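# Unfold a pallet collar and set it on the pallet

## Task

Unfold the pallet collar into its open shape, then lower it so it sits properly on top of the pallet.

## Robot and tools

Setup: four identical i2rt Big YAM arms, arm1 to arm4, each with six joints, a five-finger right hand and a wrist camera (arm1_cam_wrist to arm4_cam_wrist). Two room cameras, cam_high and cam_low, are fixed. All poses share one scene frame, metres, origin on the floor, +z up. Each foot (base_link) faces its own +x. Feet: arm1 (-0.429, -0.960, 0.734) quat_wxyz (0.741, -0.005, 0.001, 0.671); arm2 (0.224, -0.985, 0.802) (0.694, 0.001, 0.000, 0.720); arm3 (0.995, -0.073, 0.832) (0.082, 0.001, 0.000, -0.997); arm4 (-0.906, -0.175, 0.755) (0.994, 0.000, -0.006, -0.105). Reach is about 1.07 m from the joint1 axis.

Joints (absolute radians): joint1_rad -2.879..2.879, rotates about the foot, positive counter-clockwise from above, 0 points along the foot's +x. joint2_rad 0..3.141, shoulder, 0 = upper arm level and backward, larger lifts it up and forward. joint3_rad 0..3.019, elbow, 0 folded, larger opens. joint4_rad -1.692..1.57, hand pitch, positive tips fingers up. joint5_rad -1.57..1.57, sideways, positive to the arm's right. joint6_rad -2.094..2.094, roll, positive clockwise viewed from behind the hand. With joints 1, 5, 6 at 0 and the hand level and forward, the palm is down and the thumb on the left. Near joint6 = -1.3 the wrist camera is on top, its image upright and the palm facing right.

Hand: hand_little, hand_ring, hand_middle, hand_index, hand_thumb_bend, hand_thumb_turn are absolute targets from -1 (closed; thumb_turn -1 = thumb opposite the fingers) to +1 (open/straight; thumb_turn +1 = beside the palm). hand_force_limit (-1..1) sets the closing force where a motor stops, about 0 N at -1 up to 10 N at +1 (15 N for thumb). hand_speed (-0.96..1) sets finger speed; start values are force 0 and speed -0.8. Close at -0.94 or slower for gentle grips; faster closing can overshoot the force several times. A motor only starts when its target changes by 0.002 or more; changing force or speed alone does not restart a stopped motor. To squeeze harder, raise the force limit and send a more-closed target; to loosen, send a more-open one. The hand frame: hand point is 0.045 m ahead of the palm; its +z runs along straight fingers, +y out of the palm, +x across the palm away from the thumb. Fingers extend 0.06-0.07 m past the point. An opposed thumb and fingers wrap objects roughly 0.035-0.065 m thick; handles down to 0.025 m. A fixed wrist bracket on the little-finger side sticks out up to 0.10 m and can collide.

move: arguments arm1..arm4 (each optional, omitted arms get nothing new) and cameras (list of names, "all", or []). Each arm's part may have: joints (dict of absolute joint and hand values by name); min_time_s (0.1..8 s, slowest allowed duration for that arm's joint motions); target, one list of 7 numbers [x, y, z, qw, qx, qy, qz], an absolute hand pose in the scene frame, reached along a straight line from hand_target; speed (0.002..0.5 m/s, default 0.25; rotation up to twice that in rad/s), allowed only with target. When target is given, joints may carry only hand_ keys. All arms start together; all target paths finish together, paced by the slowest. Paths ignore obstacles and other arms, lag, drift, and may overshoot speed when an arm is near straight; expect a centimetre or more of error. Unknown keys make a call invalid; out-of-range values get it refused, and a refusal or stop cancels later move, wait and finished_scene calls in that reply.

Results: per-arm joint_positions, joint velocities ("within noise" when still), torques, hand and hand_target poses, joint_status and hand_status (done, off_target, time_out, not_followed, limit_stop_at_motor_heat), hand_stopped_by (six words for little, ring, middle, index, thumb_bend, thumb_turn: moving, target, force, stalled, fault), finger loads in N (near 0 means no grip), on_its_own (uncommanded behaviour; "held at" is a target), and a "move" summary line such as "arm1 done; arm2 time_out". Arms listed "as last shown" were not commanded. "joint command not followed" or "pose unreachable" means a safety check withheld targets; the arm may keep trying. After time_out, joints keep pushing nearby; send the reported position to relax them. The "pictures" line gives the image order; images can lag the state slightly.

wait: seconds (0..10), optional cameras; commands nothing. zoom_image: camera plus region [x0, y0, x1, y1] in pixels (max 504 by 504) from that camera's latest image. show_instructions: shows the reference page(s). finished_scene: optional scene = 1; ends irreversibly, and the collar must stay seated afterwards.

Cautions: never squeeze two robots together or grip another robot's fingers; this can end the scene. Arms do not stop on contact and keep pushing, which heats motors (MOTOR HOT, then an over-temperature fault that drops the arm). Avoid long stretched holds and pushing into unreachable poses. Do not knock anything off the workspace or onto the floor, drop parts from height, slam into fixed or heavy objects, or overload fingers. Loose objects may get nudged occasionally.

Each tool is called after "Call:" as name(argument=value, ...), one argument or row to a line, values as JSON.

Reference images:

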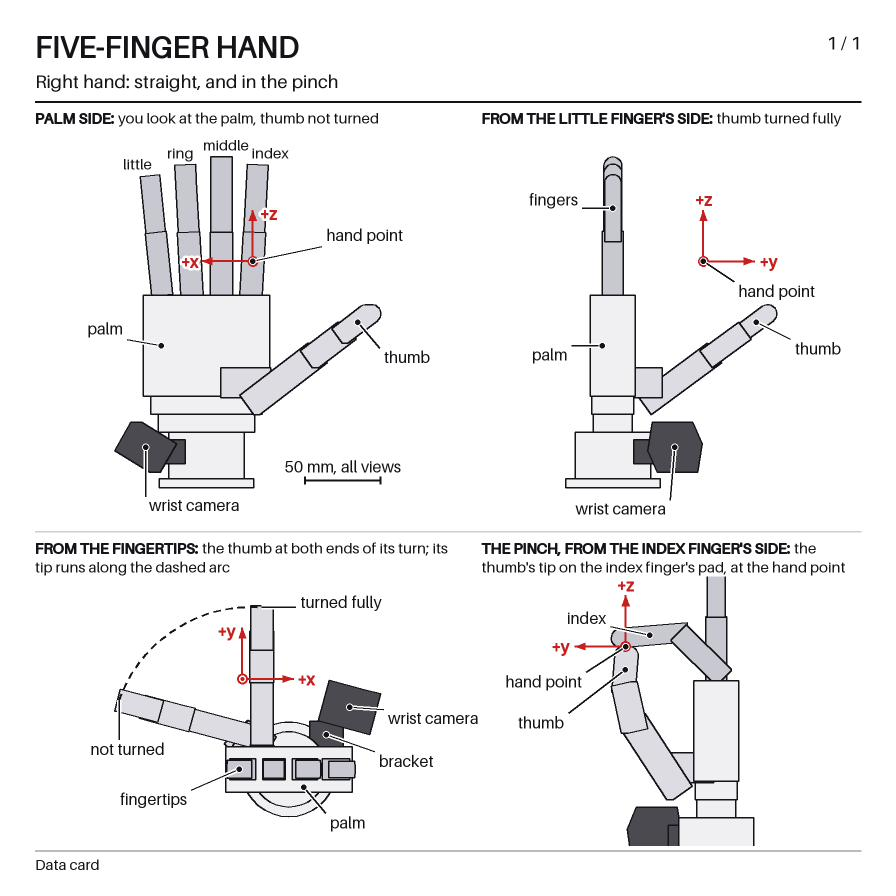

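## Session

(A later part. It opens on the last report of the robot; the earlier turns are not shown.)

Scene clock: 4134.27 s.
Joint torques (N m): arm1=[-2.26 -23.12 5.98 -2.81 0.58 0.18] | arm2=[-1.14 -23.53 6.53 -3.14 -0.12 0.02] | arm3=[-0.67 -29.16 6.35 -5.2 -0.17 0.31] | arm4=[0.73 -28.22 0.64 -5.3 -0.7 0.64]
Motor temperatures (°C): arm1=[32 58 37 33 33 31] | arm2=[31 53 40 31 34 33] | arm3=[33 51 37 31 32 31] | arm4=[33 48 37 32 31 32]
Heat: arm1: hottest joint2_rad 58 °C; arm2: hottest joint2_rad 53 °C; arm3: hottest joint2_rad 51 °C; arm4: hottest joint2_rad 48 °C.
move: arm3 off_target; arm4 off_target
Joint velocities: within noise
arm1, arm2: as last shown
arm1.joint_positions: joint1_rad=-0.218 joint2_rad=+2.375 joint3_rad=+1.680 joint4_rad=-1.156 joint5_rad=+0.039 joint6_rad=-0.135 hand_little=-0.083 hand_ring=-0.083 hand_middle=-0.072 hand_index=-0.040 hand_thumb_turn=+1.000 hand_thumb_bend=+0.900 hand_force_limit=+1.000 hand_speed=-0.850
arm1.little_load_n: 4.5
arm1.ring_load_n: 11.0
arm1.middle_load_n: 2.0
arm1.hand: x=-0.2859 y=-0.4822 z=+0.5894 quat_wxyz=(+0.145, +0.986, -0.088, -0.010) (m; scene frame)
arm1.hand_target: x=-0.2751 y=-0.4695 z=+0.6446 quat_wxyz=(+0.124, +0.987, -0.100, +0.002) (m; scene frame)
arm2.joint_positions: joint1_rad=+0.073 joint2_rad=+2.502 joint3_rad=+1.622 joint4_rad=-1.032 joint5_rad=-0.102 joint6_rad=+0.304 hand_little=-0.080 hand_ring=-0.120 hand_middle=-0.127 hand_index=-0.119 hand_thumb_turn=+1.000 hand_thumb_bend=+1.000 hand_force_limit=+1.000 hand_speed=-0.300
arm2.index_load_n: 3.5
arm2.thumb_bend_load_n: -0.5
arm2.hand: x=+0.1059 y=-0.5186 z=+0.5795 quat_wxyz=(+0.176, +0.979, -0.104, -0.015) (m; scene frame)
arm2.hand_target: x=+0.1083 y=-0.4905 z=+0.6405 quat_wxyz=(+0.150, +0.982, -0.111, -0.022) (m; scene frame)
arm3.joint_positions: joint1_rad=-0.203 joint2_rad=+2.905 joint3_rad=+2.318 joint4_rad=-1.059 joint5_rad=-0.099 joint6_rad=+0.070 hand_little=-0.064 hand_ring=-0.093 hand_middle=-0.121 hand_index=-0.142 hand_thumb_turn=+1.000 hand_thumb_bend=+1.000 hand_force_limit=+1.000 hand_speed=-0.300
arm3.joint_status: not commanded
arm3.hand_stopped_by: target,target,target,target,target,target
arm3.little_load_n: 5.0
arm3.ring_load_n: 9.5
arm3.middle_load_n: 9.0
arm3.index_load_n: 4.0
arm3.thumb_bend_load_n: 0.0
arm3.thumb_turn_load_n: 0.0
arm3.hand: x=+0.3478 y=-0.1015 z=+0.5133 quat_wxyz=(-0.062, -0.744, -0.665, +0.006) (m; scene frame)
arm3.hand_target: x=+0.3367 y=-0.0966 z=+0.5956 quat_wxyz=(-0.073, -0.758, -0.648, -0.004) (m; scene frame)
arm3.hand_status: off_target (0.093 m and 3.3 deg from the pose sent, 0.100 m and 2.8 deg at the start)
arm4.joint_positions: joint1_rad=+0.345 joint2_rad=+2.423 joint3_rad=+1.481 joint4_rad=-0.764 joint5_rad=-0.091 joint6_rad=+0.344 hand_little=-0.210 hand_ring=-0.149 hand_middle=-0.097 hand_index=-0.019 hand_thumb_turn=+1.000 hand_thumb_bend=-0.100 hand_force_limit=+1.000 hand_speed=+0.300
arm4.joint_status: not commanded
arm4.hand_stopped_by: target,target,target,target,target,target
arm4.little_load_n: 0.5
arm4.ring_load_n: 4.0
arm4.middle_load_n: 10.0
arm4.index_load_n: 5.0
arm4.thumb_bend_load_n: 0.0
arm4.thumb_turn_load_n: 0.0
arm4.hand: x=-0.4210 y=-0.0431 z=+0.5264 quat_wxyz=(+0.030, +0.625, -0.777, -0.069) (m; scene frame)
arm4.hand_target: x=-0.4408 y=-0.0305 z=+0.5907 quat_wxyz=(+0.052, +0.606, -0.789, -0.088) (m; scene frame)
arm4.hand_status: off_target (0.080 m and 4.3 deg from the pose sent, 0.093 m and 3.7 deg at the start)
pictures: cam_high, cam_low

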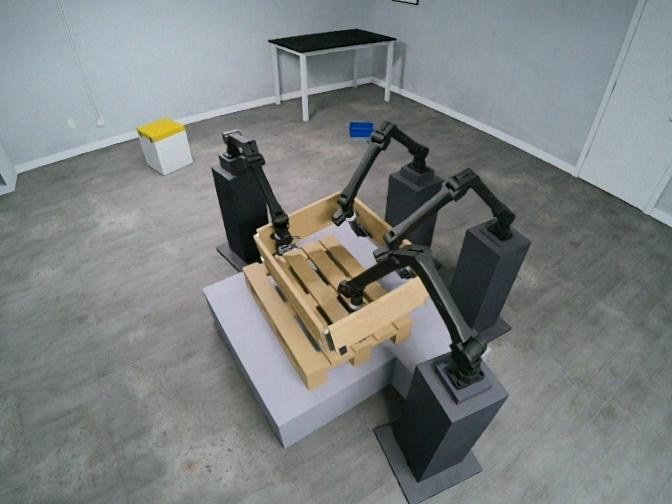

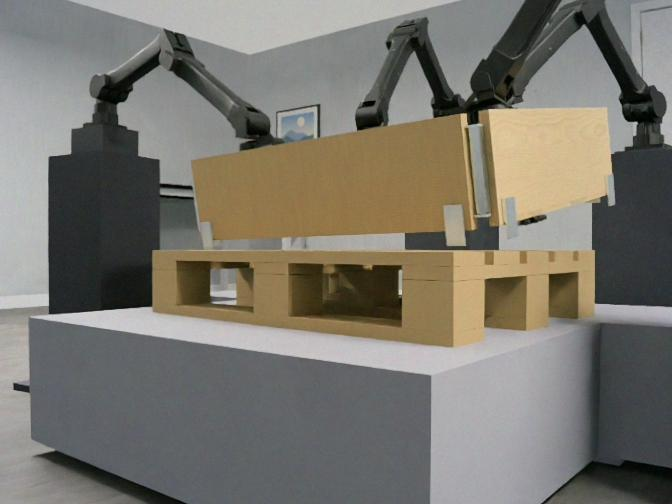

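Call:
move(
  arm3={"target": [0.3400, -0.097, 0.630, -0.0773, -0.7577, -0.6479, -0.0030], "speed": 0.04},
  cameras=["cam_high", "cam_low"],
)

Call:
zoom_image(
  camera="cam_low",
  region=[150, 190, 290, 290],
)

Call:
zoom_image(
  camera="cam_high",
  region=[240, 210, 350, 320],
)

Call:
zoom_image(
  camera="cam_high",
  region=[290, 290, 400, 400],
)

Scene clock: 4138.83 s.
Joint torques (N m): arm1=[-2.2 -23.12 5.97 -2.78 0.58 0.19] | arm2=[-1.08 -23.41 6.54 -3.02 -0.12 0] | arm3=[-0.56 -29.57 5.5 -5.45 -0.38 0.28] | arm4=[0.67 -28.22 0.69 -5.3 -0.7 0.64]
Motor temperatures (°C): arm1=[32 59 37 33 33 31] | arm2=[31 54 40 31 34 33] | arm3=[33 53 37 31 32 31] | arm4=[33 49 37 33 31 32]
Heat: arm1: hottest joint2_rad 59 °C; arm2: hottest joint2_rad 54 °C; arm3: hottest joint2_rad 53 °C; arm4: hottest joint2_rad 49 °C.
move: arm3 off_target
Joint velocities: within noise
arm1, arm2, arm4: as last shown
arm1.joint_positions: joint1_rad=-0.218 joint2_rad=+2.375 joint3_rad=+1.680 joint4_rad=-1.158 joint5_rad=+0.039 joint6_rad=-0.135 hand_little=-0.083 hand_ring=-0.083 hand_middle=-0.072 hand_index=-0.040 hand_thumb_turn=+1.000 hand_thumb_bend=+0.900 hand_force_limit=+1.000 hand_speed=-0.850
arm1.little_load_n: 4.0
arm1.ring_load_n: 10.5
arm1.hand: x=-0.2860 y=-0.4825 z=+0.5896 quat_wxyz=(+0.146, +0.985, -0.088, -0.010) (m; scene frame)
arm1.hand_target: x=-0.2753 y=-0.4699 z=+0.6447 quat_wxyz=(+0.125, +0.987, -0.100, +0.002) (m; scene frame)
arm2.joint_positions: joint1_rad=+0.073 joint2_rad=+2.501 joint3_rad=+1.622 joint4_rad=-1.034 joint5_rad=-0.100 joint6_rad=+0.305 hand_little=-0.080 hand_ring=-0.120 hand_middle=-0.127 hand_index=-0.119 hand_thumb_turn=+1.000 hand_thumb_bend=+1.000 hand_force_limit=+1.000 hand_speed=-0.300
arm2.ring_load_n: 2.0
arm2.index_load_n: 4.0
arm2.thumb_bend_load_n: 0.0
arm2.hand: x=+0.1061 y=-0.5183 z=+0.5803 quat_wxyz=(+0.176, +0.979, -0.105, -0.014) (m; scene frame)
arm2.hand_target: x=+0.1085 y=-0.4902 z=+0.6405 quat_wxyz=(+0.149, +0.982, -0.111, -0.022) (m; scene frame)
arm3.joint_positions: joint1_rad=-0.203 joint2_rad=+2.902 joint3_rad=+2.318 joint4_rad=-1.063 joint5_rad=-0.099 joint6_rad=+0.070 hand_little=-0.064 hand_ring=-0.093 hand_middle=-0.121 hand_index=-0.142 hand_thumb_turn=+1.000 hand_thumb_bend=+1.000 hand_force_limit=+1.000 hand_speed=-0.300
arm3.joint_status: not commanded
arm3.hand_stopped_by: target,target,target,target,target,target
arm3.little_load_n: 5.0
arm3.ring_load_n: 9.5
arm3.middle_load_n: 9.5
arm3.index_load_n: 4.0
arm3.thumb_bend_load_n: 0.0
arm3.thumb_turn_load_n: -0.5
arm3.hand: x=+0.3476 y=-0.1015 z=+0.5156 quat_wxyz=(-0.063, -0.744, -0.665, +0.005) (m; scene frame)
arm3.hand_target: x=+0.3367 y=-0.0984 z=+0.6041 quat_wxyz=(-0.076, -0.758, -0.648, -0.001) (m; scene frame)
arm3.hand_status: off_target (0.115 m and 3.2 deg from the pose sent, 0.117 m and 3.3 deg at the start; pose on its path clipped on 28 of 41 steps)
arm4.joint_positions: joint1_rad=+0.345 joint2_rad=+2.423 joint3_rad=+1.481 joint4_rad=-0.764 joint5_rad=-0.091 joint6_rad=+0.346 hand_little=-0.210 hand_ring=-0.149 hand_middle=-0.097 hand_index=-0.019 hand_thumb_turn=+1.000 hand_thumb_bend=-0.100 hand_force_limit=+1.000 hand_speed=+0.300
arm4.little_load_n: 0.0
arm4.ring_load_n: 5.0
arm4.middle_load_n: 10.5
arm4.index_load_n: 6.0
arm4.hand: x=-0.4210 y=-0.0430 z=+0.5264 quat_wxyz=(+0.030, +0.625, -0.777, -0.069) (m; scene frame)
arm4.hand_target: x=-0.4409 y=-0.0304 z=+0.5905 quat_wxyz=(+0.053, +0.606, -0.789, -0.088) (m; scene frame)
pictures: cam_high, cam_low

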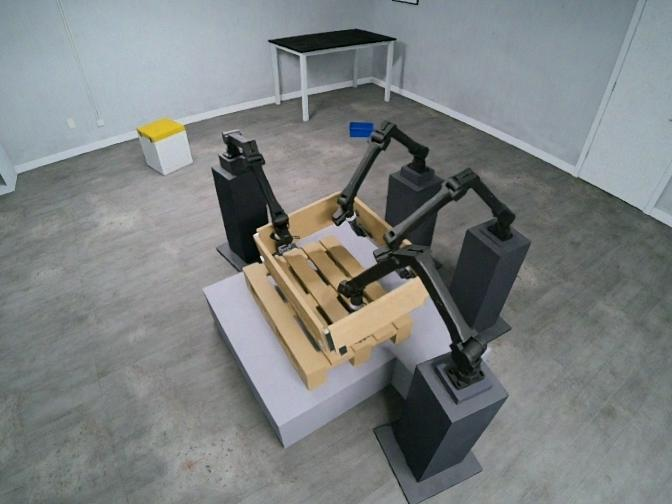

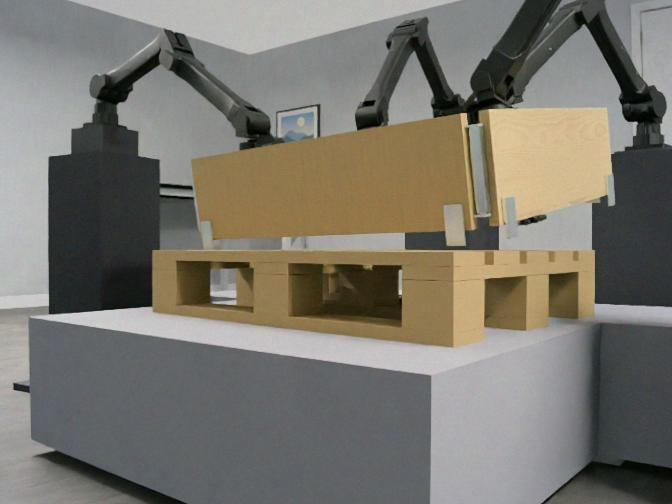

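Scaled by 3.600 from the camera's 672x504 image, which has a finer 960x720 frame.

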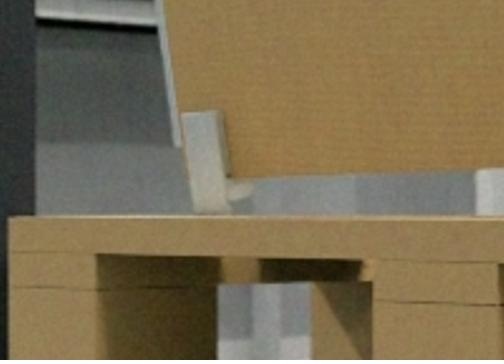

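Scaled by 4.582 from the camera's 672x504 image, which has a finer 960x720 frame.

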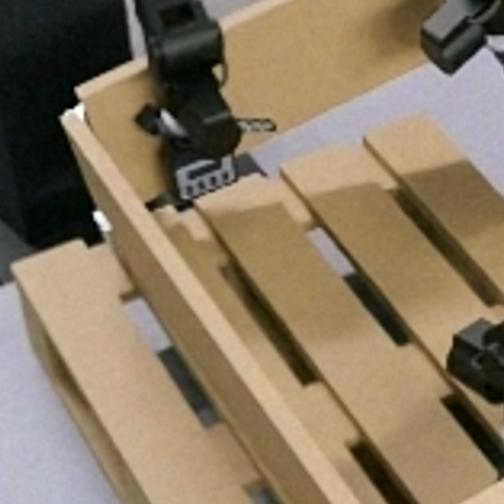

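Scaled by 4.582 from the camera's 672x504 image, which has a finer 960x720 frame.

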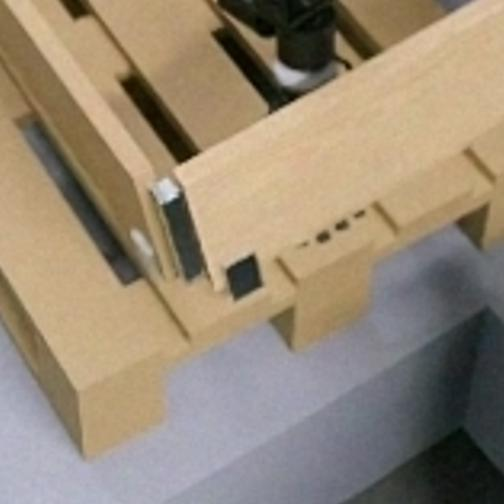

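Call:
move(
  arm1={"target": [-0.2740, -0.4199, 0.6460, 0.125, 0.987, -0.100, 0.002], "speed": 0.04},
  arm2={"target": [0.1100, -0.4402, 0.6420, 0.149, 0.982, -0.111, -0.022], "speed": 0.04},
  arm3={"target": [0.3385, -0.0484, 0.620, -0.0773, -0.7577, -0.6479, -0.0030], "speed": 0.04},
  arm4={"target": [-0.4395, 0.0196, 0.5950, 0.0524, 0.606, -0.790, -0.0887], "speed": 0.04},
  cameras=["cam_high", "cam_low"],
)

Call:
zoom_image(
  camera="cam_low",
  region=[150, 190, 290, 290],
)

Call:
zoom_image(
  camera="cam_low",
  region=[430, 190, 570, 290],
)

Call:
zoom_image(
  camera="cam_high",
  region=[240, 190, 440, 390],
)

Scene clock: 4146.77 s.
Joint torques (N m): arm1=[-2.37 -21.01 9.63 -2.74 0.55 0.16] | arm2=[-1.85 -20.6 12.18 -3.04 -0.09 -0.06] | arm3=[-1.79 -29.04 8.31 -5.72 -0.04 0.02] | arm4=[2.02 -26.46 2.81 -5.33 -1.21 0.72]
Motor temperatures (°C): arm1=[32 60 38 33 33 31] | arm2=[31 53 40 31 34 33] | arm3=[33 52 37 32 32 31] | arm4=[33 49 37 33 32 32]
Heat: arm1: hottest joint2_rad 60 °C; arm2: hottest joint2_rad 53 °C; arm3: hottest joint2_rad 52 °C; arm4: hottest joint2_rad 49 °C.
move: arm1 off_target; arm2 off_target; arm3 off_target; arm4 off_target
Joint velocities: within noise
arm1.joint_positions: joint1_rad=-0.198 joint2_rad=+2.443 joint3_rad=+1.852 joint4_rad=-1.263 joint5_rad=+0.033 joint6_rad=-0.106 hand_little=-0.083 hand_ring=-0.083 hand_middle=-0.072 hand_index=-0.040 hand_thumb_turn=+1.000 hand_thumb_bend=+0.900 hand_force_limit=+1.000 hand_speed=-0.850
arm1.joint_status: not commanded
arm1.hand_stopped_by: target,force,target,target,target,target
arm1.little_load_n: 3.0
arm1.ring_load_n: 11.0
arm1.middle_load_n: 4.5
arm1.index_load_n: 0.5
arm1.thumb_bend_load_n: -0.5
arm1.thumb_turn_load_n: 0.0
arm1.hand: x=-0.2875 y=-0.4426 z=+0.5991 quat_wxyz=(+0.146, +0.985, -0.093, -0.009) (m; scene frame)
arm1.hand_target: x=-0.2747 y=-0.4212 z=+0.6445 quat_wxyz=(+0.124, +0.987, -0.103, +0.002) (m; scene frame)
arm1.hand_status: off_target (0.054 m and 2.9 deg from the pose sent, 0.085 m and 3.1 deg at the start)
arm2.joint_positions: joint1_rad=+0.073 joint2_rad=+2.548 joint3_rad=+1.781 joint4_rad=-1.145 joint5_rad=-0.094 joint6_rad=+0.296 hand_little=-0.080 hand_ring=-0.120 hand_middle=-0.127 hand_index=-0.119 hand_thumb_turn=+1.000 hand_thumb_bend=+1.000 hand_force_limit=+1.000 hand_speed=-0.300
arm2.joint_status: not commanded
arm2.hand_stopped_by: target,target,target,target,target,target
arm2.little_load_n: 0.0
arm2.ring_load_n: 2.0
arm2.middle_load_n: 6.5
arm2.index_load_n: 4.5
arm2.thumb_bend_load_n: 0.0
arm2.thumb_turn_load_n: 0.0
arm2.hand: x=+0.1035 y=-0.4798 z=+0.5926 quat_wxyz=(+0.175, +0.979, -0.100, -0.012) (m; scene frame)
arm2.hand_target: x=+0.1110 y=-0.4427 z=+0.6399 quat_wxyz=(+0.148, +0.983, -0.107, -0.021) (m; scene frame)
arm2.hand_status: off_target (0.064 m and 3.5 deg from the pose sent, 0.100 m and 3.3 deg at the start)
arm3.joint_positions: joint1_rad=-0.258 joint2_rad=+2.894 joint3_rad=+2.322 joint4_rad=-1.091 joint5_rad=-0.103 joint6_rad=+0.027 hand_little=-0.064 hand_ring=-0.093 hand_middle=-0.121 hand_index=-0.142 hand_thumb_turn=+1.000 hand_thumb_bend=+1.000 hand_force_limit=+1.000 hand_speed=-0.300
arm3.joint_status: not commanded
arm3.hand_stopped_by: target,target,target,target,target,target
arm3.little_load_n: 5.0
arm3.ring_load_n: 9.0
arm3.middle_load_n: 9.5
arm3.index_load_n: 3.5
arm3.thumb_bend_load_n: 0.0
arm3.thumb_turn_load_n: 0.0
arm3.hand: x=+0.3502 y=-0.0644 z=+0.5238 quat_wxyz=(-0.069, -0.748, -0.660, +0.005) (m; scene frame)
arm3.hand_target: x=+0.3350 y=-0.0493 z=+0.6107 quat_wxyz=(-0.075, -0.758, -0.648, +0.000) (m; scene frame)
arm3.hand_status: off_target (0.098 m and 2.2 deg from the pose sent, 0.118 m and 3.2 deg at the start; pose on its path clipped on 5 of 55 steps)
arm4.joint_positions: joint1_rad=+0.415 joint2_rad=+2.423 joint3_rad=+1.499 joint4_rad=-0.767 joint5_rad=-0.091 joint6_rad=+0.419 hand_little=-0.210 hand_ring=-0.149 hand_middle=-0.097 hand_index=-0.019 hand_thumb_turn=+1.000 hand_thumb_bend=-0.100 hand_force_limit=+1.000 hand_speed=+0.300
arm4.joint_status: not commanded
arm4.hand_stopped_by: target,target,target,target,target,target
arm4.little_load_n: 0.0
arm4.ring_load_n: 4.5
arm4.middle_load_n: 10.5
arm4.index_load_n: 6.5
arm4.thumb_bend_load_n: 0.0
arm4.thumb_turn_load_n: 0.0
arm4.hand: x=-0.4191 y=-0.0035 z=+0.5292 quat_wxyz=(+0.028, +0.624, -0.778, -0.063) (m; scene frame)
arm4.hand_target: x=-0.4378 y=+0.0180 z=+0.5867 quat_wxyz=(+0.051, +0.606, -0.789, -0.087) (m; scene frame)
arm4.hand_status: off_target (0.073 m and 4.7 deg from the pose sent, 0.095 m and 4.3 deg at the start)
pictures: cam_high, cam_low

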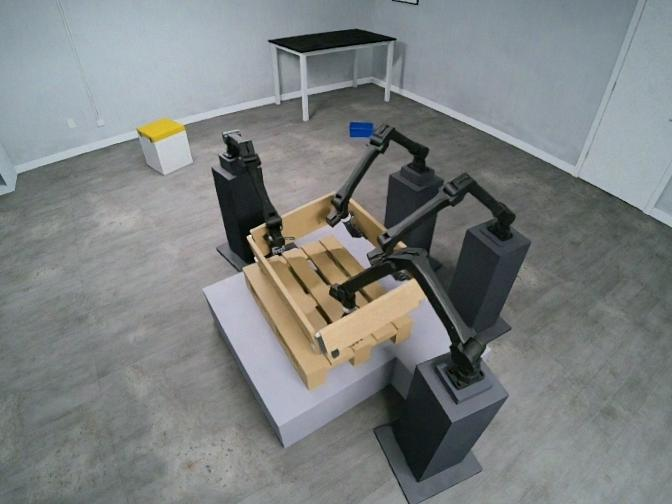

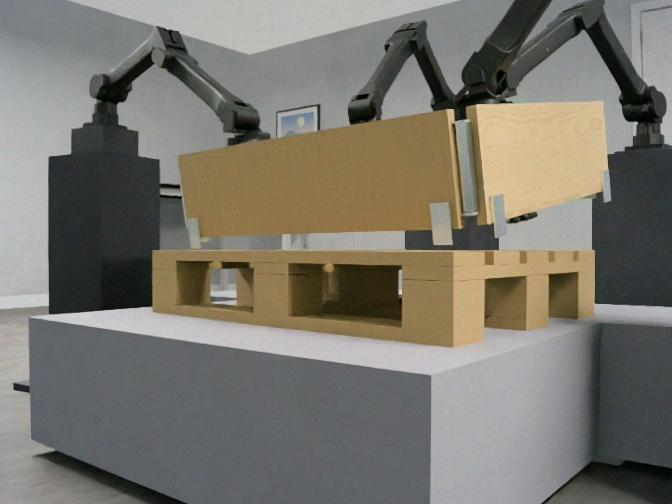

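Scaled by 3.600 from the camera's 672x504 image, which has a finer 960x720 frame.

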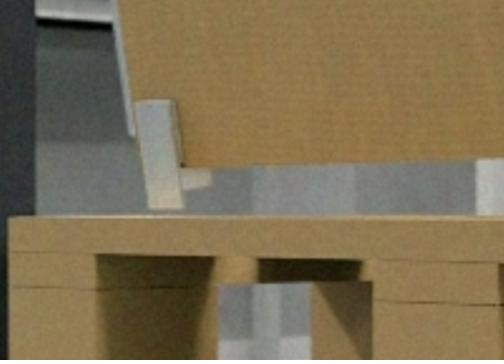

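Scaled by 3.600 from the camera's 672x504 image, which has a finer 960x720 frame.

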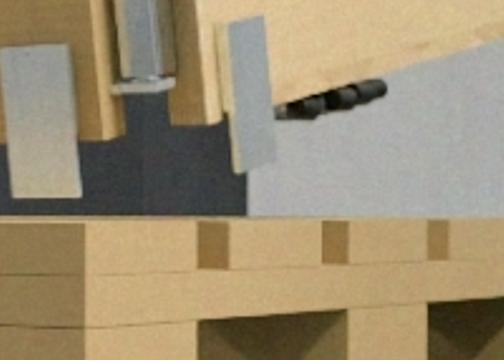

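Scaled by 2.520 from the camera's 672x504 image, which has a finer 960x720 frame.

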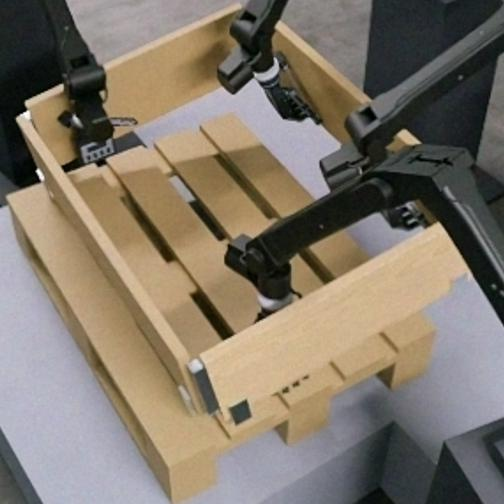

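Call:
move(
  arm1={"target": [-0.2730, -0.3720, 0.6400, 0.125, 0.987, -0.100, 0.002], "speed": 0.04},
  arm2={"target": [0.1120, -0.3920, 0.6400, 0.149, 0.982, -0.111, -0.022], "speed": 0.04},
  arm3={"target": [0.3370, 0.0010, 0.620, -0.0773, -0.7577, -0.6479, -0.0030], "speed": 0.04},
  arm4={"target": [-0.4370, 0.0680, 0.5900, 0.0524, 0.606, -0.790, -0.0887], "speed": 0.04},
  cameras=["cam_high", "cam_low"],
)

Call:
zoom_image(
  camera="cam_low",
  region=[120, 190, 260, 290],
)

Call:
zoom_image(
  camera="cam_low",
  region=[400, 190, 540, 290],
)

Call:
zoom_image(
  camera="cam_high",
  region=[230, 180, 340, 290],
)

Call:
zoom_image(
  camera="cam_high",
  region=[290, 290, 400, 400],
)

Scene clock: 4153.63 s.
Joint torques (N m): arm1=[-1.85 -22.01 10.45 -2.65 0.47 0.06] | arm2=[-1.32 -21.48 13.83 -3.04 -0.21 -0.07] | arm3=[-1.55 -27.52 10.48 -5.7 -0.4 0.07] | arm4=[1.96 -25.76 4.19 -5.42 -1.17 0.66]
Motor temperatures (°C): arm1=[32 59 38 33 33 31] | arm2=[31 53 42 31 33 33] | arm3=[33 55 37 32 32 31] | arm4=[33 49 37 33 32 32]
Heat: arm1: hottest joint2_rad 59 °C; arm2: hottest joint2_rad 53 °C; arm3: hottest joint2_rad 55 °C; arm4: hottest joint2_rad 49 °C.
move: arm1 off_target; arm2 off_target; arm3 off_target; arm4 off_target
Joint velocities: within noise
arm1.joint_positions: joint1_rad=-0.179 joint2_rad=+2.587 joint3_rad=+2.117 joint4_rad=-1.392 joint5_rad=+0.031 joint6_rad=-0.082 hand_little=-0.084 hand_ring=-0.083 hand_middle=-0.072 hand_index=-0.040 hand_thumb_turn=+1.000 hand_thumb_bend=+0.900 hand_force_limit=+1.000 hand_speed=-0.850
arm1.joint_status: not commanded
arm1.hand_stopped_by: target,force,target,target,target,target
arm1.little_load_n: 0.5
arm1.ring_load_n: 10.0
arm1.middle_load_n: 6.0
arm1.index_load_n: 0.0
arm1.thumb_bend_load_n: 0.0
arm1.thumb_turn_load_n: 0.0
arm1.hand: x=-0.2860 y=-0.3952 z=+0.5895 quat_wxyz=(+0.150, +0.984, -0.096, -0.008) (m; scene frame)
arm1.hand_target: x=-0.2740 y=-0.3736 z=+0.6378 quat_wxyz=(+0.124, +0.987, -0.101, +0.002) (m; scene frame)
arm1.hand_status: off_target (0.057 m and 3.1 deg from the pose sent, 0.083 m and 2.9 deg at the start)
arm2.joint_positions: joint1_rad=+0.059 joint2_rad=+2.671 joint3_rad=+2.033 joint4_rad=-1.282 joint5_rad=-0.093 joint6_rad=+0.304 hand_little=-0.080 hand_ring=-0.120 hand_middle=-0.127 hand_index=-0.119 hand_thumb_turn=+1.000 hand_thumb_bend=+1.000 hand_force_limit=+1.000 hand_speed=-0.300
arm2.joint_status: not commanded
arm2.hand_stopped_by: target,target,target,target,target,target
arm2.little_load_n: 0.0
arm2.ring_load_n: 0.0
arm2.middle_load_n: 6.0
arm2.index_load_n: 5.5
arm2.thumb_bend_load_n: 0.0
arm2.thumb_turn_load_n: 0.0
arm2.hand: x=+0.1059 y=-0.4317 z=+0.5868 quat_wxyz=(+0.178, +0.978, -0.110, -0.011) (m; scene frame)
arm2.hand_target: x=+0.1121 y=-0.3950 z=+0.6379 quat_wxyz=(+0.149, +0.982, -0.116, -0.021) (m; scene frame)
arm2.hand_status: off_target (0.067 m and 3.7 deg from the pose sent, 0.100 m and 3.5 deg at the start)
arm3.joint_positions: joint1_rad=-0.325 joint2_rad=+2.902 joint3_rad=+2.364 joint4_rad=-1.137 joint5_rad=-0.085 joint6_rad=-0.038 hand_little=-0.064 hand_ring=-0.093 hand_middle=-0.121 hand_index=-0.141 hand_thumb_turn=+1.000 hand_thumb_bend=+1.000 hand_force_limit=+1.000 hand_speed=-0.300
arm3.joint_status: not commanded
arm3.hand_stopped_by: target,target,target,target,target,target
arm3.little_load_n: 1.0
arm3.ring_load_n: 8.0
arm3.middle_load_n: 11.0
arm3.index_load_n: 9.0
arm3.thumb_bend_load_n: 0.0
arm3.thumb_turn_load_n: 0.0
arm3.hand: x=+0.3516 y=-0.0133 z=+0.5319 quat_wxyz=(-0.068, -0.749, -0.659, -0.002) (m; scene frame)
arm3.hand_target: x=+0.3349 y=-0.0008 z=+0.6128 quat_wxyz=(-0.074, -0.758, -0.648, -0.001) (m; scene frame)
arm3.hand_status: off_target (0.090 m and 2.0 deg from the pose sent, 0.117 m and 2.2 deg at the start)
arm4.joint_positions: joint1_rad=+0.490 joint2_rad=+2.441 joint3_rad=+1.544 joint4_rad=-0.778 joint5_rad=-0.106 joint6_rad=+0.507 hand_little=-0.210 hand_ring=-0.149 hand_middle=-0.097 hand_index=-0.019 hand_thumb_turn=+1.000 hand_thumb_bend=-0.100 hand_force_limit=+1.000 hand_speed=+0.300
arm4.joint_status: not commanded
arm4.hand_stopped_by: target,target,target,target,target,target
arm4.little_load_n: 0.0
arm4.ring_load_n: 9.0
arm4.middle_load_n: 11.5
arm4.index_load_n: 3.5
arm4.thumb_bend_load_n: 0.0
arm4.thumb_turn_load_n: 0.5
arm4.hand: x=-0.4157 y=+0.0441 z=+0.5290 quat_wxyz=(+0.024, +0.619, -0.782, -0.064) (m; scene frame)
arm4.hand_target: x=-0.4335 y=+0.0667 z=+0.5836 quat_wxyz=(+0.049, +0.605, -0.790, -0.086) (m; scene frame)
arm4.hand_status: off_target (0.069 m and 4.7 deg from the pose sent, 0.096 m and 4.7 deg at the start)
pictures: cam_high, cam_low

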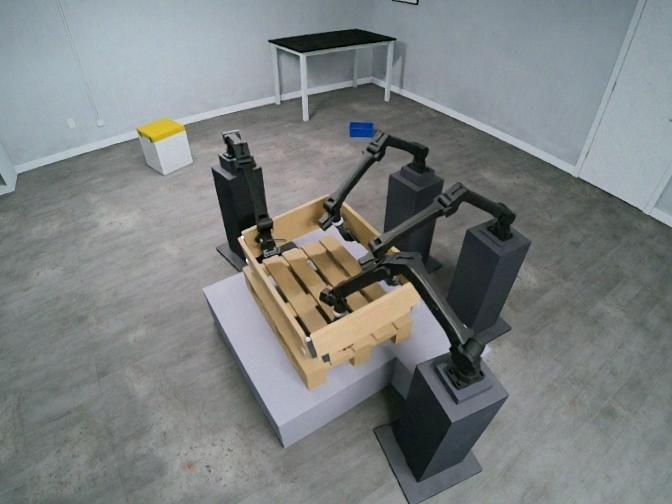

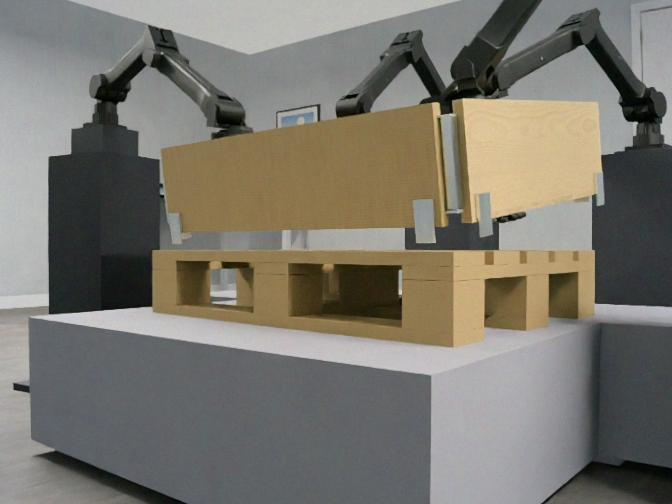

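Scaled by 3.600 from the camera's 672x504 image, which has a finer 960x720 frame.

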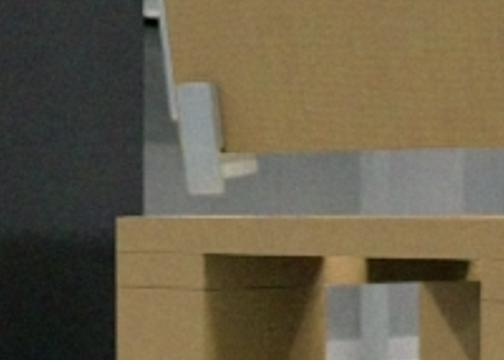

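Scaled by 3.600 from the camera's 672x504 image, which has a finer 960x720 frame.

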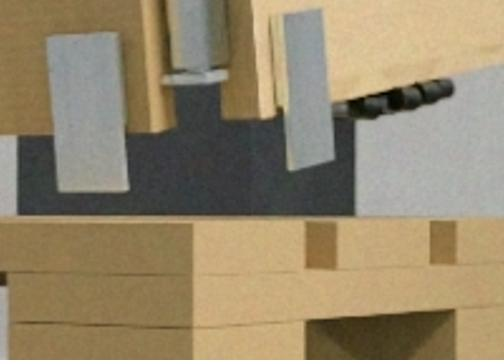

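Scaled by 4.582 from the camera's 672x504 image, which has a finer 960x720 frame.

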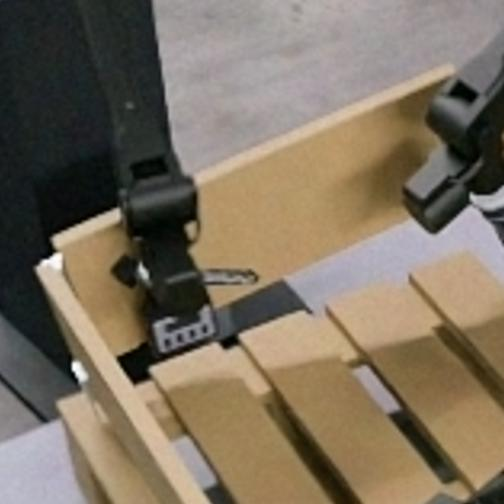

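Scaled by 4.582 from the camera's 672x504 image, which has a finer 960x720 frame.

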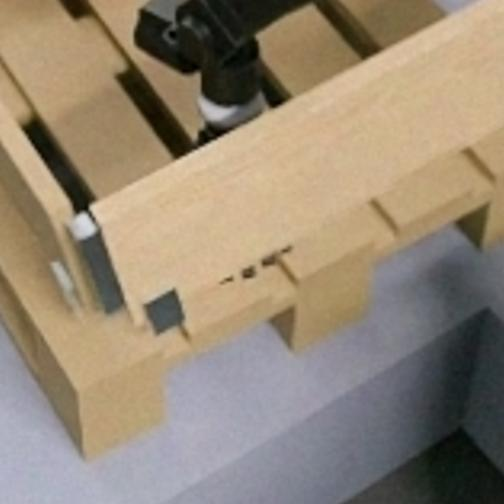

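Call:
zoom_image(
  camera="cam_high",
  region=[360, 220, 440, 300],
)

Call:
zoom_image(
  camera="cam_low",
  region=[540, 90, 640, 210],
)

Scaled by 6.300 from the camera's 672x504 image, which has a finer 960x720 frame.

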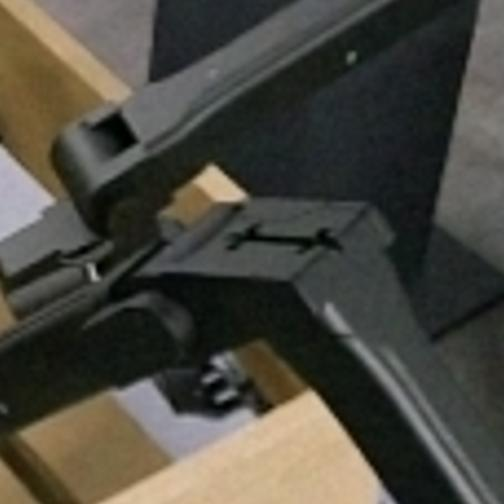

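Scaled by 4.200 from the camera's 672x504 image, which has a finer 960x720 frame.

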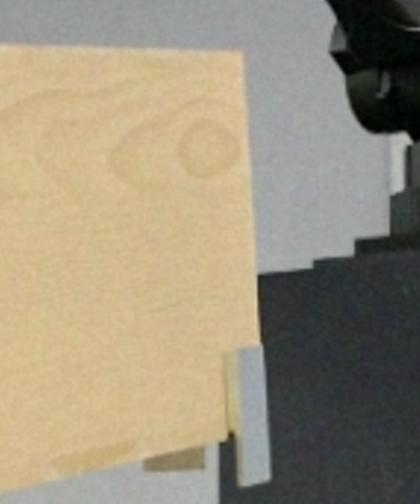

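Call:
move(
  arm1={"target": [-0.2744, -0.3312, 0.6370, 0.125, 0.987, -0.100, 0.002], "speed": 0.04},
  arm2={"target": [0.1121, -0.3483, 0.6370, 0.149, 0.982, -0.114, -0.022], "speed": 0.04},
  arm3={"target": [0.3304, 0.0486, 0.6150, -0.0773, -0.7577, -0.6479, -0.0030], "speed": 0.04},
  arm4={"target": [-0.4390, 0.1077, 0.5860, 0.0524, 0.606, -0.790, -0.0887], "speed": 0.04},
  cameras=["cam_high", "cam_low"],
)

Call:
zoom_image(
  camera="cam_low",
  region=[120, 190, 260, 290],
)

Call:
zoom_image(
  camera="cam_low",
  region=[390, 190, 530, 290],
)

Call:
zoom_image(
  camera="cam_high",
  region=[220, 180, 330, 290],
)

Call:
zoom_image(
  camera="cam_high",
  region=[280, 290, 390, 400],
)

Scene clock: 4232.20 s.
Joint torques (N m): arm1=[-2.08 -23 11.36 -2.69 0.44 0.09] | arm2=[-1.55 -22.77 15.65 -3.03 -0.17 -0.14] | arm3=[-1.55 -27.46 11.82 -6.13 -0.31 0.09] | arm4=[2.84 -26.64 4.75 -5.34 -1.29 0.63]
Motor temperatures (°C): arm1=[32 61 45 32 33 30] | arm2=[31 53 49 31 33 33] | arm3=[33 53 39 32 32 31] | arm4=[33 49 37 33 34 32]
Heat: arm1: hottest joint2_rad 61 °C; arm2: hottest joint2_rad 53 °C; arm3: hottest joint2_rad 53 °C; arm4: hottest joint2_rad 49 °C.
move: arm1 off_target; arm2 off_target; arm3 off_target; arm4 off_target
Joint velocities: within noise
arm1.joint_positions: joint1_rad=-0.161 joint2_rad=+2.759 joint3_rad=+2.434 joint4_rad=-1.553 joint5_rad=+0.026 joint6_rad=-0.068 hand_little=-0.084 hand_ring=-0.083 hand_middle=-0.072 hand_index=-0.040 hand_thumb_turn=+1.000 hand_thumb_bend=+0.900 hand_force_limit=+1.000 hand_speed=-0.850
arm1.joint_status: not commanded
arm1.hand_stopped_by: target,force,target,target,target,target
arm1.little_load_n: 0.5
arm1.ring_load_n: 9.5
arm1.middle_load_n: 6.5
arm1.index_load_n: 0.0
arm1.thumb_bend_load_n: 0.0
arm1.thumb_turn_load_n: 0.0
arm1.hand: x=-0.2885 y=-0.3564 z=+0.5792 quat_wxyz=(+0.157, +0.983, -0.094, -0.009) (m; scene frame)
arm1.hand_target: x=-0.2760 y=-0.3330 z=+0.6355 quat_wxyz=(+0.123, +0.987, -0.101, +0.002) (m; scene frame)
arm1.hand_status: off_target (0.065 m and 4.0 deg from the pose sent, 0.081 m and 3.1 deg at the start)
arm2.joint_positions: joint1_rad=+0.056 joint2_rad=+2.838 joint3_rad=+2.353 joint4_rad=-1.446 joint5_rad=-0.093 joint6_rad=+0.304 hand_little=-0.080 hand_ring=-0.120 hand_middle=-0.127 hand_index=-0.119 hand_thumb_turn=+1.000 hand_thumb_bend=+1.000 hand_force_limit=+1.000 hand_speed=-0.300
arm2.joint_status: not commanded
arm2.hand_stopped_by: target,target,target,target,target,target
arm2.little_load_n: 0.0
arm2.ring_load_n: 0.0
arm2.middle_load_n: 5.5
arm2.index_load_n: 5.0
arm2.thumb_bend_load_n: 0.0
arm2.thumb_turn_load_n: 0.0
arm2.hand: x=+0.1037 y=-0.3895 z=+0.5751 quat_wxyz=(+0.184, +0.977, -0.112, -0.010) (m; scene frame)
arm2.hand_target: x=+0.1114 y=-0.3510 z=+0.6350 quat_wxyz=(+0.146, +0.982, -0.114, -0.022) (m; scene frame)
arm2.hand_status: off_target (0.075 m and 4.3 deg from the pose sent, 0.098 m and 3.7 deg at the start)
arm3.joint_positions: joint1_rad=-0.384 joint2_rad=+3.004 joint3_rad=+2.548 joint4_rad=-1.224 joint5_rad=-0.080 joint6_rad=-0.099 hand_little=-0.064 hand_ring=-0.093 hand_middle=-0.121 hand_index=-0.141 hand_thumb_turn=+1.000 hand_thumb_bend=+1.000 hand_force_limit=+1.000 hand_speed=-0.300
arm3.joint_status: not commanded
arm3.hand_stopped_by: target,target,target,target,target,target
arm3.little_load_n: 0.0
arm3.ring_load_n: 7.0
arm3.middle_load_n: 12.0
arm3.index_load_n: 11.0
arm3.thumb_bend_load_n: -0.5
arm3.thumb_turn_load_n: 0.0
arm3.hand: x=+0.3455 y=+0.0313 z=+0.5199 quat_wxyz=(-0.069, -0.748, -0.660, -0.001) (m; scene frame)
arm3.hand_target: x=+0.3283 y=+0.0482 z=+0.6062 quat_wxyz=(-0.073, -0.758, -0.648, +0.001) (m; scene frame)
arm3.hand_status: off_target (0.098 m and 2.1 deg from the pose sent, 0.106 m and 2.0 deg at the start)
arm4.joint_positions: joint1_rad=+0.553 joint2_rad=+2.473 joint3_rad=+1.581 joint4_rad=-0.787 joint5_rad=-0.114 joint6_rad=+0.573 hand_little=-0.210 hand_ring=-0.149 hand_middle=-0.097 hand_index=-0.019 hand_thumb_turn=+1.000 hand_thumb_bend=-0.100 hand_force_limit=+1.000 hand_speed=+0.300
arm4.joint_status: not commanded
arm4.hand_stopped_by: target,target,target,target,target,target
arm4.little_load_n: 0.0
arm4.ring_load_n: 10.5
arm4.middle_load_n: 12.0
arm4.index_load_n: 2.0
arm4.thumb_bend_load_n: 0.0
arm4.thumb_turn_load_n: 0.0
arm4.hand: x=-0.4221 y=+0.0812 z=+0.5198 quat_wxyz=(+0.029, +0.617, -0.783, -0.067) (m; scene frame)
arm4.hand_target: x=-0.4372 y=+0.1070 z=+0.5791 quat_wxyz=(+0.050, +0.606, -0.789, -0.087) (m; scene frame)
arm4.hand_status: off_target (0.073 m and 4.0 deg from the pose sent, 0.089 m and 4.7 deg at the start)
pictures: cam_high, cam_low

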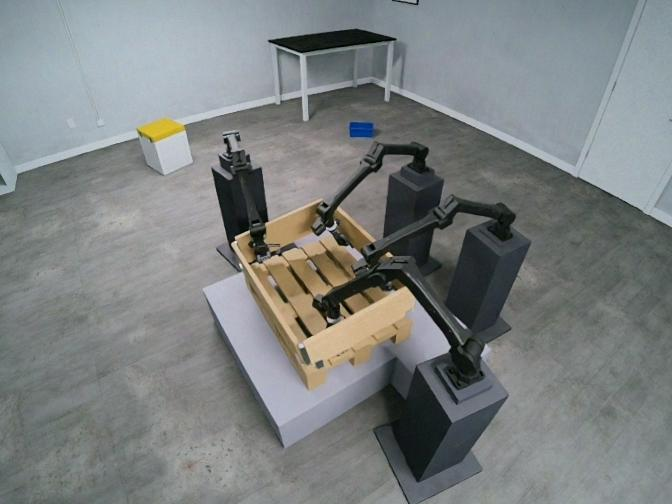

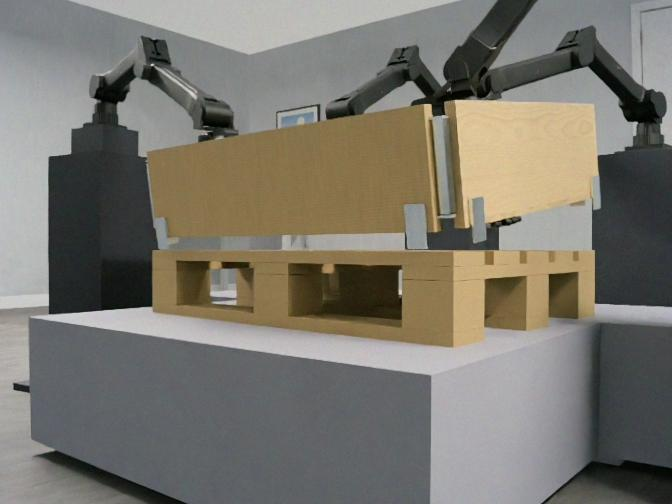

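Scaled by 3.600 from the camera's 672x504 image, which has a finer 960x720 frame.

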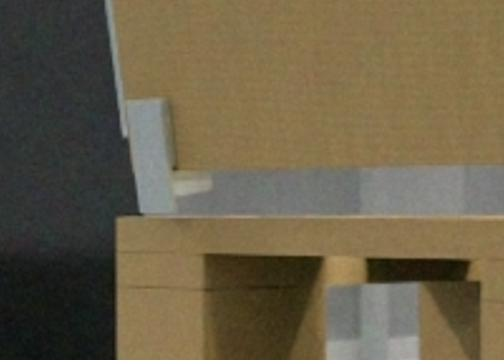

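Scaled by 3.600 from the camera's 672x504 image, which has a finer 960x720 frame.

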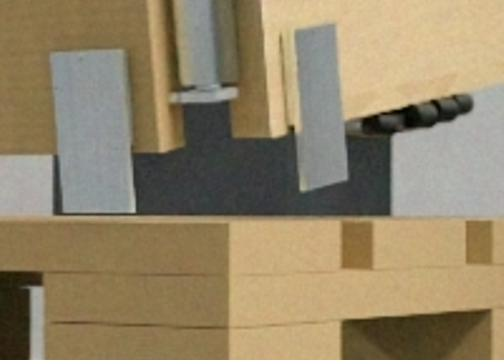

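Scaled by 4.582 from the camera's 672x504 image, which has a finer 960x720 frame.

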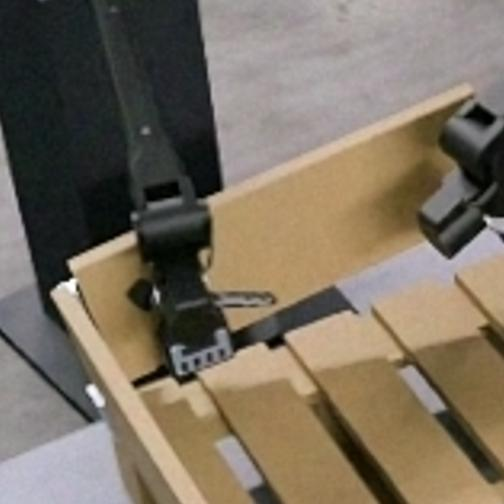

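Scaled by 4.582 from the camera's 672x504 image, which has a finer 960x720 frame.

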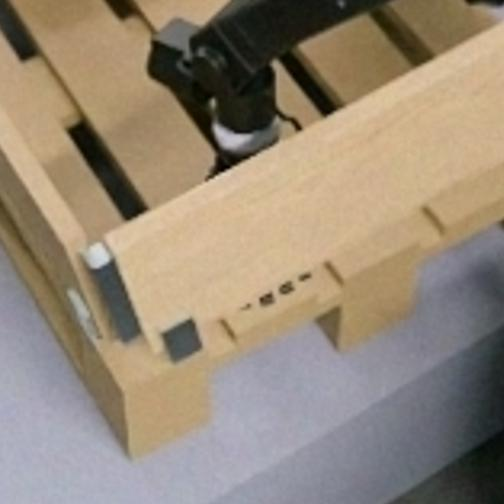

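Call:
move(
  arm1={"target": [-0.2758, -0.3275, 0.6355, 0.125, 0.987, -0.100, 0.002], "speed": 0.03},
  arm2={"target": [0.1116, -0.3425, 0.6350, 0.149, 0.982, -0.114, -0.022], "speed": 0.03},
  arm3={"target": [0.3290, 0.0580, 0.6075, -0.0773, -0.7577, -0.6479, -0.0030], "speed": 0.03},
  arm4={"target": [-0.4375, 0.1125, 0.5800, 0.0524, 0.606, -0.790, -0.0887], "speed": 0.03},
  cameras=["cam_high", "cam_low"],
)

Call:
zoom_image(
  camera="cam_low",
  region=[120, 190, 260, 290],
)

Call:
zoom_image(
  camera="cam_low",
  region=[390, 190, 530, 290],
)

Call:
zoom_image(
  camera="cam_high",
  region=[220, 210, 300, 290],
)

Call:
zoom_image(
  camera="cam_high",
  region=[280, 320, 350, 390],
)

Scene clock: 4245.30 s.
Joint torques (N m): arm1=[-1.73 -24.06 11.47 -2.69 0.44 0.09] | arm2=[-1.49 -23.18 15.95 -3.11 -0.17 -0.14] | arm3=[-1.55 -28.4 12.08 -5.96 -0.15 0.05] | arm4=[2.78 -26.11 5.15 -5.08 -1.33 0.64]
Motor temperatures (°C): arm1=[32 61 45 32 33 30] | arm2=[31 51 50 31 33 33] | arm3=[33 53 40 33 32 31] | arm4=[33 49 38 34 34 32]
Heat: arm1: hottest joint2_rad 61 °C; arm2: hottest joint2_rad 51 °C; arm3: hottest joint2_rad 53 °C; arm4: hottest joint2_rad 49 °C.
move: arm1 off_target; arm2 off_target; arm3 off_target; arm4 off_target
Joint velocities: within noise
arm1.joint_positions: joint1_rad=-0.161 joint2_rad=+2.780 joint3_rad=+2.470 joint4_rad=-1.567 joint5_rad=+0.026 joint6_rad=-0.068 hand_little=-0.084 hand_ring=-0.083 hand_middle=-0.072 hand_index=-0.040 hand_thumb_turn=+1.000 hand_thumb_bend=+0.900 hand_force_limit=+1.000 hand_speed=-0.850
arm1.joint_status: not commanded
arm1.hand_stopped_by: target,force,target,target,target,target
arm1.little_load_n: 1.0
arm1.ring_load_n: 10.0
arm1.middle_load_n: 6.0
arm1.index_load_n: 0.0
arm1.thumb_bend_load_n: 0.0
arm1.thumb_turn_load_n: -0.5
arm1.hand: x=-0.2876 y=-0.3533 z=+0.5761 quat_wxyz=(+0.157, +0.983, -0.094, -0.009) (m; scene frame)
arm1.hand_target: x=-0.2764 y=-0.3297 z=+0.6345 quat_wxyz=(+0.123, +0.987, -0.100, +0.002) (m; scene frame)
arm1.hand_status: off_target (0.066 m and 4.0 deg from the pose sent, 0.065 m and 4.0 deg at the start)
arm2.joint_positions: joint1_rad=+0.055 joint2_rad=+2.871 joint3_rad=+2.408 joint4_rad=-1.472 joint5_rad=-0.093 joint6_rad=+0.304 hand_little=-0.080 hand_ring=-0.120 hand_middle=-0.127 hand_index=-0.119 hand_thumb_turn=+1.000 hand_thumb_bend=+1.000 hand_force_limit=+1.000 hand_speed=-0.300
arm2.joint_status: not commanded
arm2.hand_stopped_by: target,target,target,target,target,target
arm2.little_load_n: 0.0
arm2.ring_load_n: 0.5
arm2.middle_load_n: 6.5
arm2.index_load_n: 5.0
arm2.thumb_bend_load_n: 0.0
arm2.thumb_turn_load_n: 0.0
arm2.hand: x=+0.1042 y=-0.3846 z=+0.5710 quat_wxyz=(+0.185, +0.976, -0.112, -0.010) (m; scene frame)
arm2.hand_target: x=+0.1116 y=-0.3455 z=+0.6342 quat_wxyz=(+0.146, +0.982, -0.115, -0.022) (m; scene frame)
arm2.hand_status: off_target (0.077 m and 4.4 deg from the pose sent, 0.077 m and 4.3 deg at the start)
arm3.joint_positions: joint1_rad=-0.391 joint2_rad=+3.046 joint3_rad=+2.615 joint4_rad=-1.254 joint5_rad=-0.082 joint6_rad=-0.102 hand_little=-0.064 hand_ring=-0.093 hand_middle=-0.121 hand_index=-0.141 hand_thumb_turn=+1.000 hand_thumb_bend=+1.000 hand_force_limit=+1.000 hand_speed=-0.300
arm3.joint_status: not commanded
arm3.hand_stopped_by: target,target,target,target,target,target
arm3.little_load_n: 0.0
arm3.ring_load_n: 6.5
arm3.middle_load_n: 11.5
arm3.index_load_n: 10.5
arm3.thumb_bend_load_n: 0.0
arm3.thumb_turn_load_n: 0.0
arm3.hand: x=+0.3440 y=+0.0367 z=+0.5133 quat_wxyz=(-0.070, -0.749, -0.658, -0.001) (m; scene frame)
arm3.hand_target: x=+0.3267 y=+0.0574 z=+0.5992 quat_wxyz=(-0.072, -0.758, -0.648, +0.001) (m; scene frame)
arm3.hand_status: off_target (0.098 m and 1.7 deg from the pose sent, 0.093 m and 2.1 deg at the start)
arm4.joint_positions: joint1_rad=+0.556 joint2_rad=+2.484 joint3_rad=+1.590 joint4_rad=-0.792 joint5_rad=-0.114 joint6_rad=+0.580 hand_little=-0.210 hand_ring=-0.149 hand_middle=-0.097 hand_index=-0.019 hand_thumb_turn=+1.000 hand_thumb_bend=-0.100 hand_force_limit=+1.000 hand_speed=+0.300
arm4.joint_status: not commanded
arm4.hand_stopped_by: target,target,target,target,target,target
arm4.little_load_n: 0.0
arm4.ring_load_n: 10.5
arm4.middle_load_n: 11.5
arm4.index_load_n: 1.0
arm4.thumb_bend_load_n: 0.0
arm4.thumb_turn_load_n: 0.0
arm4.hand: x=-0.4226 y=+0.0830 z=+0.5162 quat_wxyz=(+0.032, +0.615, -0.785, -0.067) (m; scene frame)
arm4.hand_target: x=-0.4353 y=+0.1114 z=+0.5742 quat_wxyz=(+0.049, +0.606, -0.789, -0.087) (m; scene frame)
arm4.hand_status: off_target (0.072 m and 3.6 deg from the pose sent, 0.070 m and 4.0 deg at the start)
pictures: cam_high, cam_low

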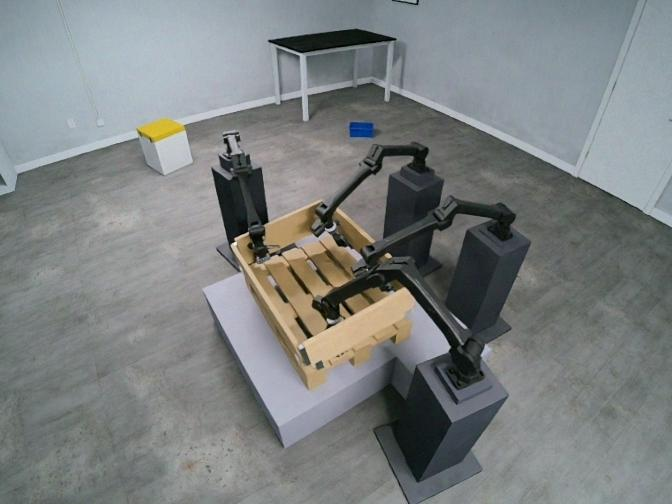

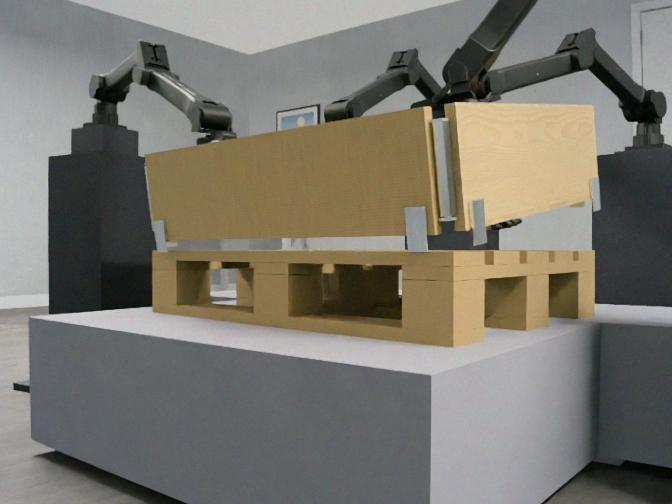

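Scaled by 3.600 from the camera's 672x504 image, which has a finer 960x720 frame.

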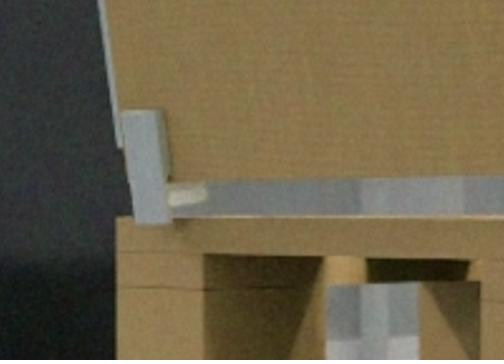

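Scaled by 3.600 from the camera's 672x504 image, which has a finer 960x720 frame.

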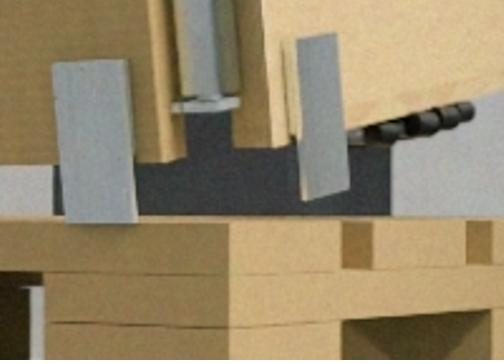

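Scaled by 6.300 from the camera's 672x504 image, which has a finer 960x720 frame.

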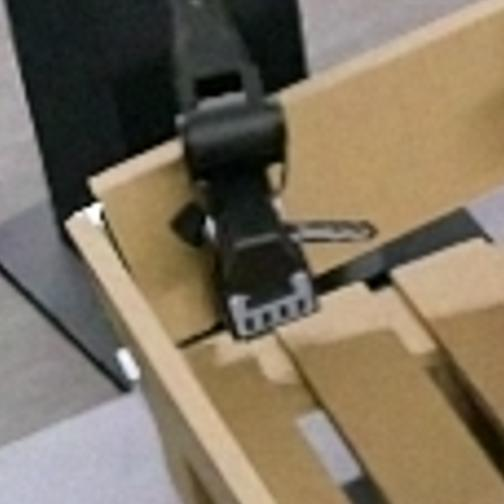

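Scaled by 7.200 from the camera's 672x504 image, which has a finer 960x720 frame.

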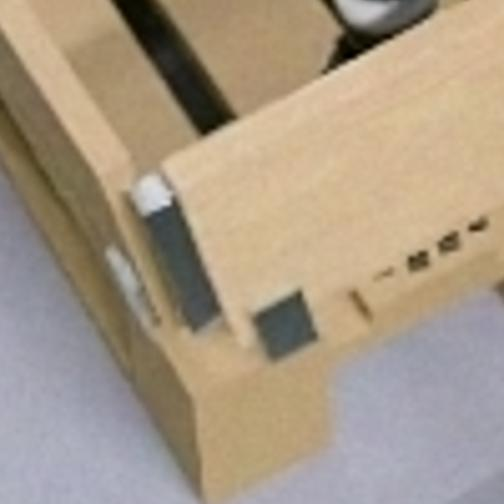

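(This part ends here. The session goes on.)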